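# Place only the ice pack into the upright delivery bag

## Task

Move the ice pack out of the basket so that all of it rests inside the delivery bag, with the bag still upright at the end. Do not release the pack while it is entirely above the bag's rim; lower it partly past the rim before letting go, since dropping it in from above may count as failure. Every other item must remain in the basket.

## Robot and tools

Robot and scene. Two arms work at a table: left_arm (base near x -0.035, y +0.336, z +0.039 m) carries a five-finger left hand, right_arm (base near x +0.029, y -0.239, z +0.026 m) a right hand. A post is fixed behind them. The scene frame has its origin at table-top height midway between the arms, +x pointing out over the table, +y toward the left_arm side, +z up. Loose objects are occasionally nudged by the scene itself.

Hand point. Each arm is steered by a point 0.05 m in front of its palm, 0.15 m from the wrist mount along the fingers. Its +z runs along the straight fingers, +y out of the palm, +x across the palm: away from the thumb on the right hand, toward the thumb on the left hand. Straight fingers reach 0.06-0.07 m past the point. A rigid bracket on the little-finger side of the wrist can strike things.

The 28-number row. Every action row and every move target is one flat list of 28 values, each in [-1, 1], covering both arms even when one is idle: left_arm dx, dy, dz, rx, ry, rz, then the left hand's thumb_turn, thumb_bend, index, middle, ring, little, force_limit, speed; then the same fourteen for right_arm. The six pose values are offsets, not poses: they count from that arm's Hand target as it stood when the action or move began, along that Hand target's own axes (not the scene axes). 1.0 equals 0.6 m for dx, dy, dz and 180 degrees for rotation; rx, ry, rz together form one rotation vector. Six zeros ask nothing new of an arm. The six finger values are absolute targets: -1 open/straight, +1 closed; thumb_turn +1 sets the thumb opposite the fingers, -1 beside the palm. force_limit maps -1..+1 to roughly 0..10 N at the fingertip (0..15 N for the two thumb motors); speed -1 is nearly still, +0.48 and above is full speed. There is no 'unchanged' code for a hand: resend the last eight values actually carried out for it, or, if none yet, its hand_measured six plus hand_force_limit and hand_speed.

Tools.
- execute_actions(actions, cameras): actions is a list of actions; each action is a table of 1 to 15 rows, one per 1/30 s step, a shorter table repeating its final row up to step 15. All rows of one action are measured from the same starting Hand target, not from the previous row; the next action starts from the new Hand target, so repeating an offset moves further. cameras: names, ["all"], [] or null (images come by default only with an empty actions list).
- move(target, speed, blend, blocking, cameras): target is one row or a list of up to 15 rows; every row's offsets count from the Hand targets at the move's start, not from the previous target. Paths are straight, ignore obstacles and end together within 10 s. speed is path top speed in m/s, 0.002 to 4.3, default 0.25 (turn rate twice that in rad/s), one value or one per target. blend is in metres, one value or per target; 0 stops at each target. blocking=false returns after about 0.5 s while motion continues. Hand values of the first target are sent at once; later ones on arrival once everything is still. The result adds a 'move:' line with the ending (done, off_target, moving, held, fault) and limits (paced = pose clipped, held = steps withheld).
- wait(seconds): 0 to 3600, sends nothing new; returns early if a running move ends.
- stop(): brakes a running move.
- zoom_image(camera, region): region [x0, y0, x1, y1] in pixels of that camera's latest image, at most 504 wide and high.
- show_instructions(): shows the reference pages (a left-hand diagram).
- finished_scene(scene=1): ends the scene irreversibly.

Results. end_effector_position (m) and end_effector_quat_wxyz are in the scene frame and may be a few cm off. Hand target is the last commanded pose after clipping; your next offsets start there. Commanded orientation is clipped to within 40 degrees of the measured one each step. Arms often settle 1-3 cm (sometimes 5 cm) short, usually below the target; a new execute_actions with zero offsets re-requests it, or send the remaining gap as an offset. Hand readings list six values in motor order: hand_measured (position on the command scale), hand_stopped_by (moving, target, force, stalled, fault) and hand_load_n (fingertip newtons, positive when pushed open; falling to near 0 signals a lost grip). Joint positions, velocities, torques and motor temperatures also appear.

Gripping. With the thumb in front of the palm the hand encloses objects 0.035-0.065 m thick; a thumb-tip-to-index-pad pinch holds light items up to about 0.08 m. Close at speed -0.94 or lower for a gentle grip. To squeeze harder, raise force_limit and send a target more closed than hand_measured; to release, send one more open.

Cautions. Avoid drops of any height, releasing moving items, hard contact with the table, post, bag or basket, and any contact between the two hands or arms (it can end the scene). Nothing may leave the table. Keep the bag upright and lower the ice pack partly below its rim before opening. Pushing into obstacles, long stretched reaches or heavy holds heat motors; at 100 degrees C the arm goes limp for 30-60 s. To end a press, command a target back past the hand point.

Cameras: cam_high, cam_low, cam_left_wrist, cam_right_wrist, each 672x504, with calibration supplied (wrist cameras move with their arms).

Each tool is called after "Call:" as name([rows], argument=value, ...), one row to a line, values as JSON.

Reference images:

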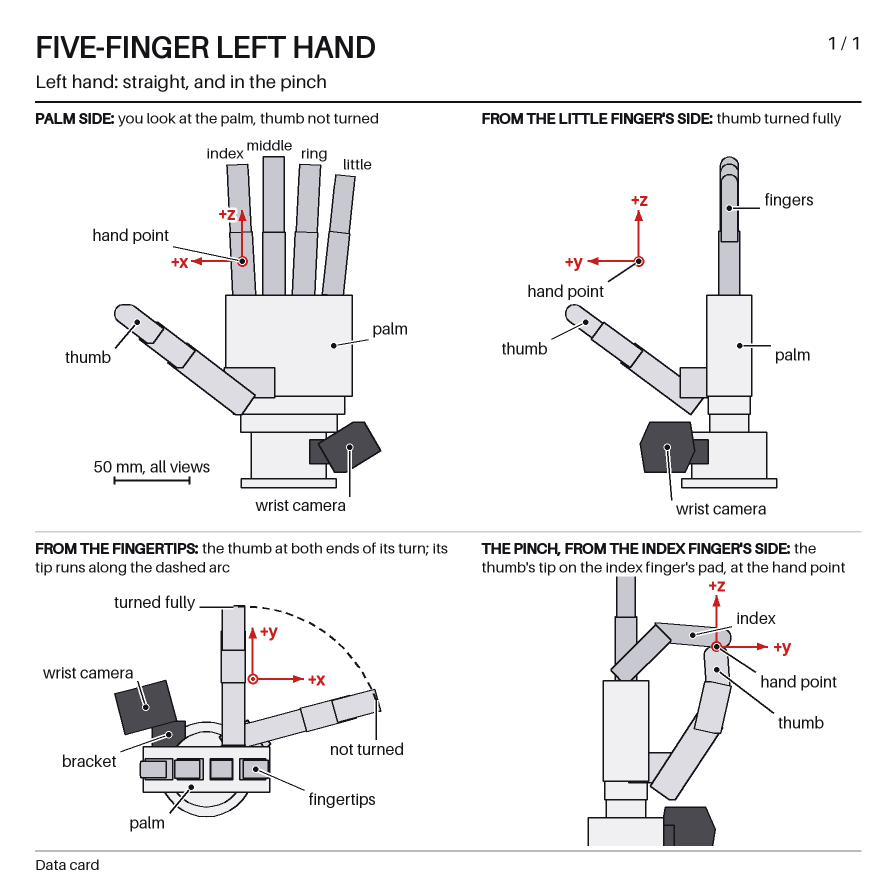

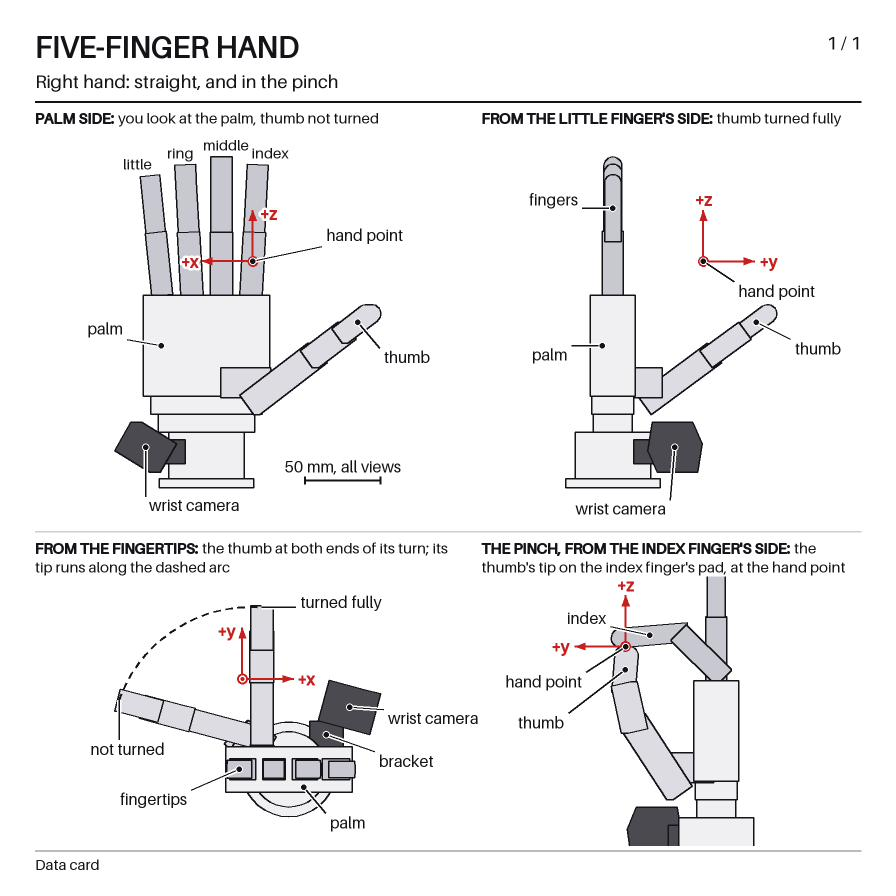

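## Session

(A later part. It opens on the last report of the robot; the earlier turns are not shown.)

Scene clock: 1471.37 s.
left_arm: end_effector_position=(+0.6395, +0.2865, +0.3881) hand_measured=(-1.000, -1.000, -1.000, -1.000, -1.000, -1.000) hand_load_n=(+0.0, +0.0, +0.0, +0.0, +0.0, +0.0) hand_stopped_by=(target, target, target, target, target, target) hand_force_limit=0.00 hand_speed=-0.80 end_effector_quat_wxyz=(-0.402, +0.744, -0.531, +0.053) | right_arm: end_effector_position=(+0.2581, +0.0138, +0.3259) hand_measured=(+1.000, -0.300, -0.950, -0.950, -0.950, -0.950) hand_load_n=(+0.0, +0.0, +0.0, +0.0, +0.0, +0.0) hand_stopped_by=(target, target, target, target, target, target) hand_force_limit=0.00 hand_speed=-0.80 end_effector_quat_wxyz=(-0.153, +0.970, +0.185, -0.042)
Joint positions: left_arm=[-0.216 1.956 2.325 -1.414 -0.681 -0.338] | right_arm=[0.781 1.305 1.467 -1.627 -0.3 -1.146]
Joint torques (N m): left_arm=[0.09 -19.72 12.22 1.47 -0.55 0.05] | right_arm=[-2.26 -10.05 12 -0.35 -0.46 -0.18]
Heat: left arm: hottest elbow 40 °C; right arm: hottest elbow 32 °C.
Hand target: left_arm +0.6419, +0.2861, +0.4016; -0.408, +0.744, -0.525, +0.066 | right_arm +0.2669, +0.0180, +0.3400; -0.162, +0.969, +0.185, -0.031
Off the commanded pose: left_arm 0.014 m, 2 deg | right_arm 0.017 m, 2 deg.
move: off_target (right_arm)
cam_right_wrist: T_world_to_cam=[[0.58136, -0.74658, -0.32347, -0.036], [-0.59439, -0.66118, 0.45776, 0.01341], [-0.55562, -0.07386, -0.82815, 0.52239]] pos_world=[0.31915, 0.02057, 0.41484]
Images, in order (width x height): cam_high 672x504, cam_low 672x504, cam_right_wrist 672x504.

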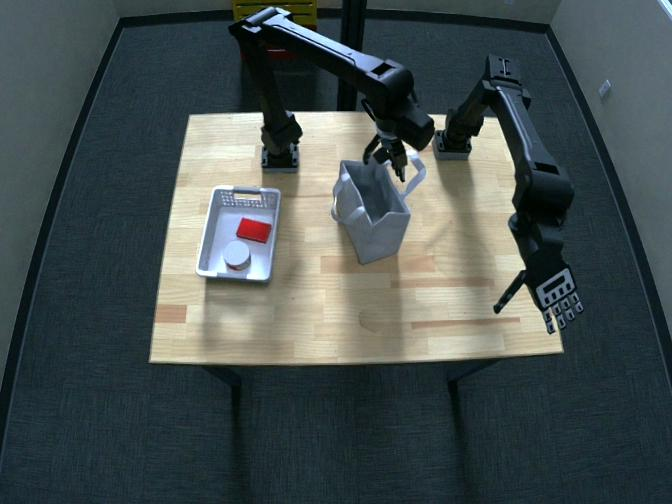

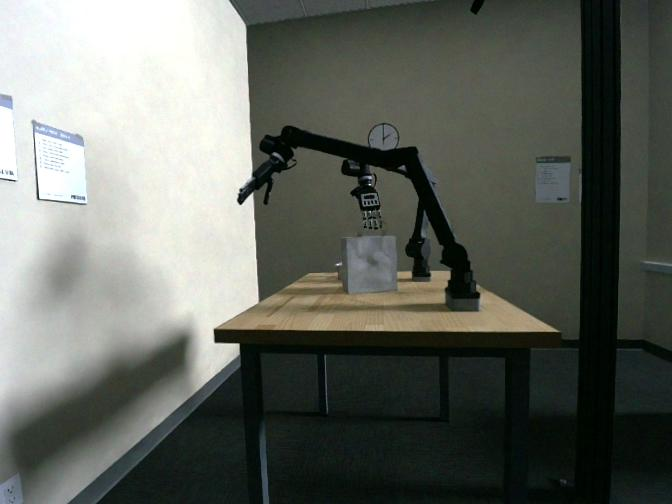

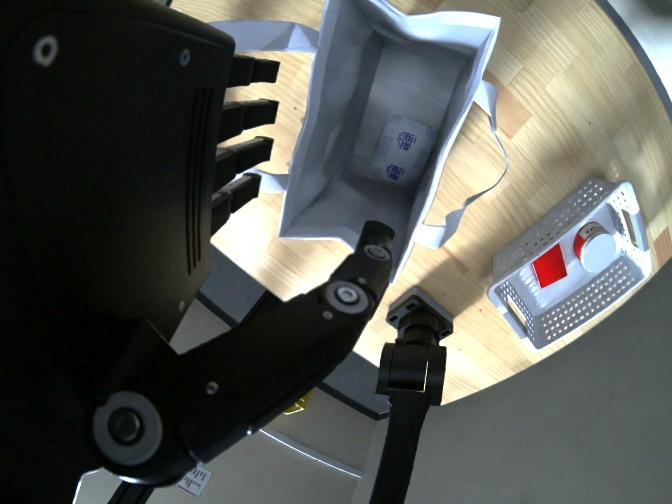

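Call:
move([
  [0,0,0,0,0,0,-1,-1,-1,-1,-1,-1,0,-0.8,0,-0.0434,-0.1261,0,0,0,1,-0.3,-0.95,-0.95,-0.95,-0.95,0.0,-0.8],
  [0,0,0,0,0,0,-1,-1,-1,-1,-1,-1,0,-0.8,-0.111,0.2201,-0.2169,0,0,0,1,-0.3,-0.95,-0.95,-0.95,-0.95,0.0,-0.8],
], cameras=["cam_high","cam_right_wrist","cam_low"], speed=0.12, blend=[0.03,0])

Call:
zoom_image(camera="cam_high", region=[180, 100, 440, 300])

Scene clock: 1483.10 s.
left_arm: end_effector_position=(+0.6395, +0.2865, +0.3881) hand_measured=(-1.000, -1.000, -1.000, -1.000, -1.000, -1.000) hand_load_n=(+0.0, +0.0, +0.0, +0.0, +0.0, +0.0) hand_stopped_by=(target, target, target, target, target, target) hand_force_limit=0.00 hand_speed=-0.80 end_effector_quat_wxyz=(-0.402, +0.744, -0.531, +0.053) | right_arm: end_effector_position=(+0.2686, -0.1586, +0.4216) hand_measured=(+1.000, -0.300, -0.950, -0.950, -0.950, -0.950) hand_load_n=(+0.0, +0.0, +0.0, +0.0, +0.0, +0.0) hand_stopped_by=(target, target, target, target, target, target) hand_force_limit=0.00 hand_speed=-0.80 end_effector_quat_wxyz=(-0.166, +0.959, +0.147, +0.178)
Joint positions: left_arm=[-0.216 1.956 2.325 -1.414 -0.681 -0.338] | right_arm=[0.349 0.904 1.43 -1.668 -0.249 -1.468]
Joint torques (N m): left_arm=[0.15 -19.72 12.21 1.48 -0.55 0.05] | right_arm=[-2.02 -4.42 7.83 0.5 -0.07 -0.23]
Heat: left arm: hottest elbow 40 °C; right arm: hottest elbow 33 °C.
Hand target: left_arm +0.6419, +0.2861, +0.4016; -0.408, +0.744, -0.525, +0.066 | right_arm +0.2664, -0.1619, +0.4204; -0.162, +0.969, +0.185, -0.030
Off the commanded pose: left_arm 0.014 m, 2 deg | right_arm 0.004 m, 24 deg.
joint sent to its limit (right arm) — joint 4 (wrist pitch), lower limit. The joint targets are off in orientation, not in position.
move: off_target (right_arm)
cam_right_wrist: T_world_to_cam=[[0.57564, -0.80059, -0.16643, -0.21308], [-0.79848, -0.59421, 0.09664, 0.07954], [-0.17626, 0.07726, -0.98131, 0.58139]] pos_world=[0.28864, -0.16824, 0.52738]
Images, in order (width x height): cam_high 672x504, cam_low 672x504, cam_right_wrist 672x504.

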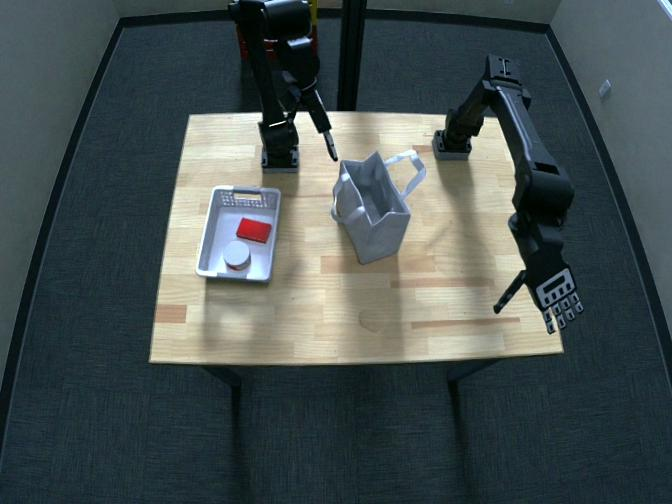

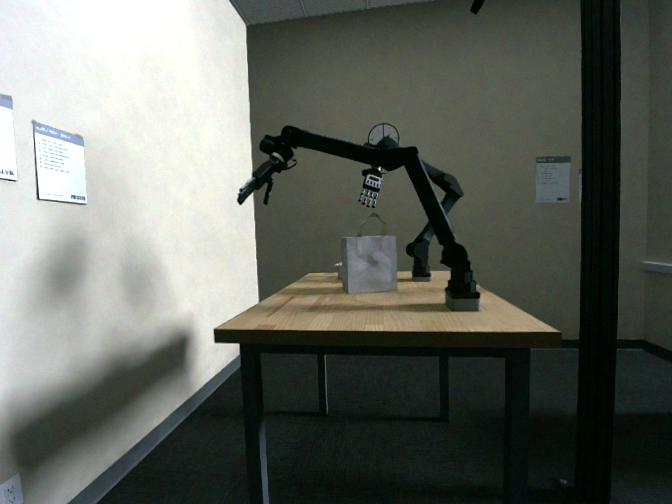

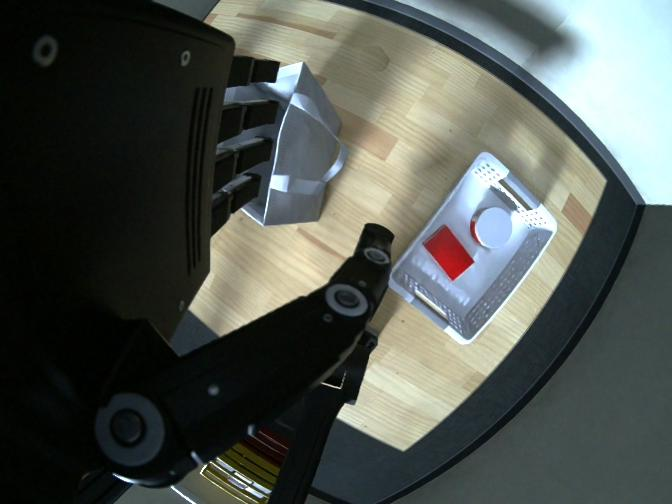

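Scaled by 1.938 from the camera's image (finer frame: 960x720).

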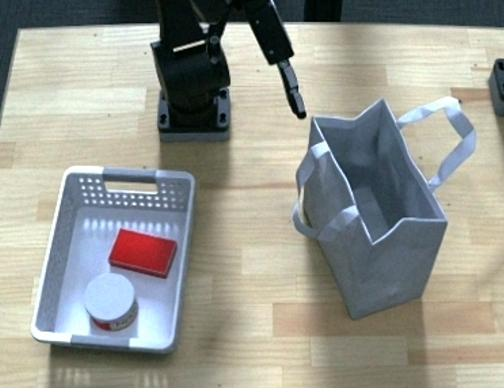

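Call:
finished_scene()

The scene is finished: the task was done.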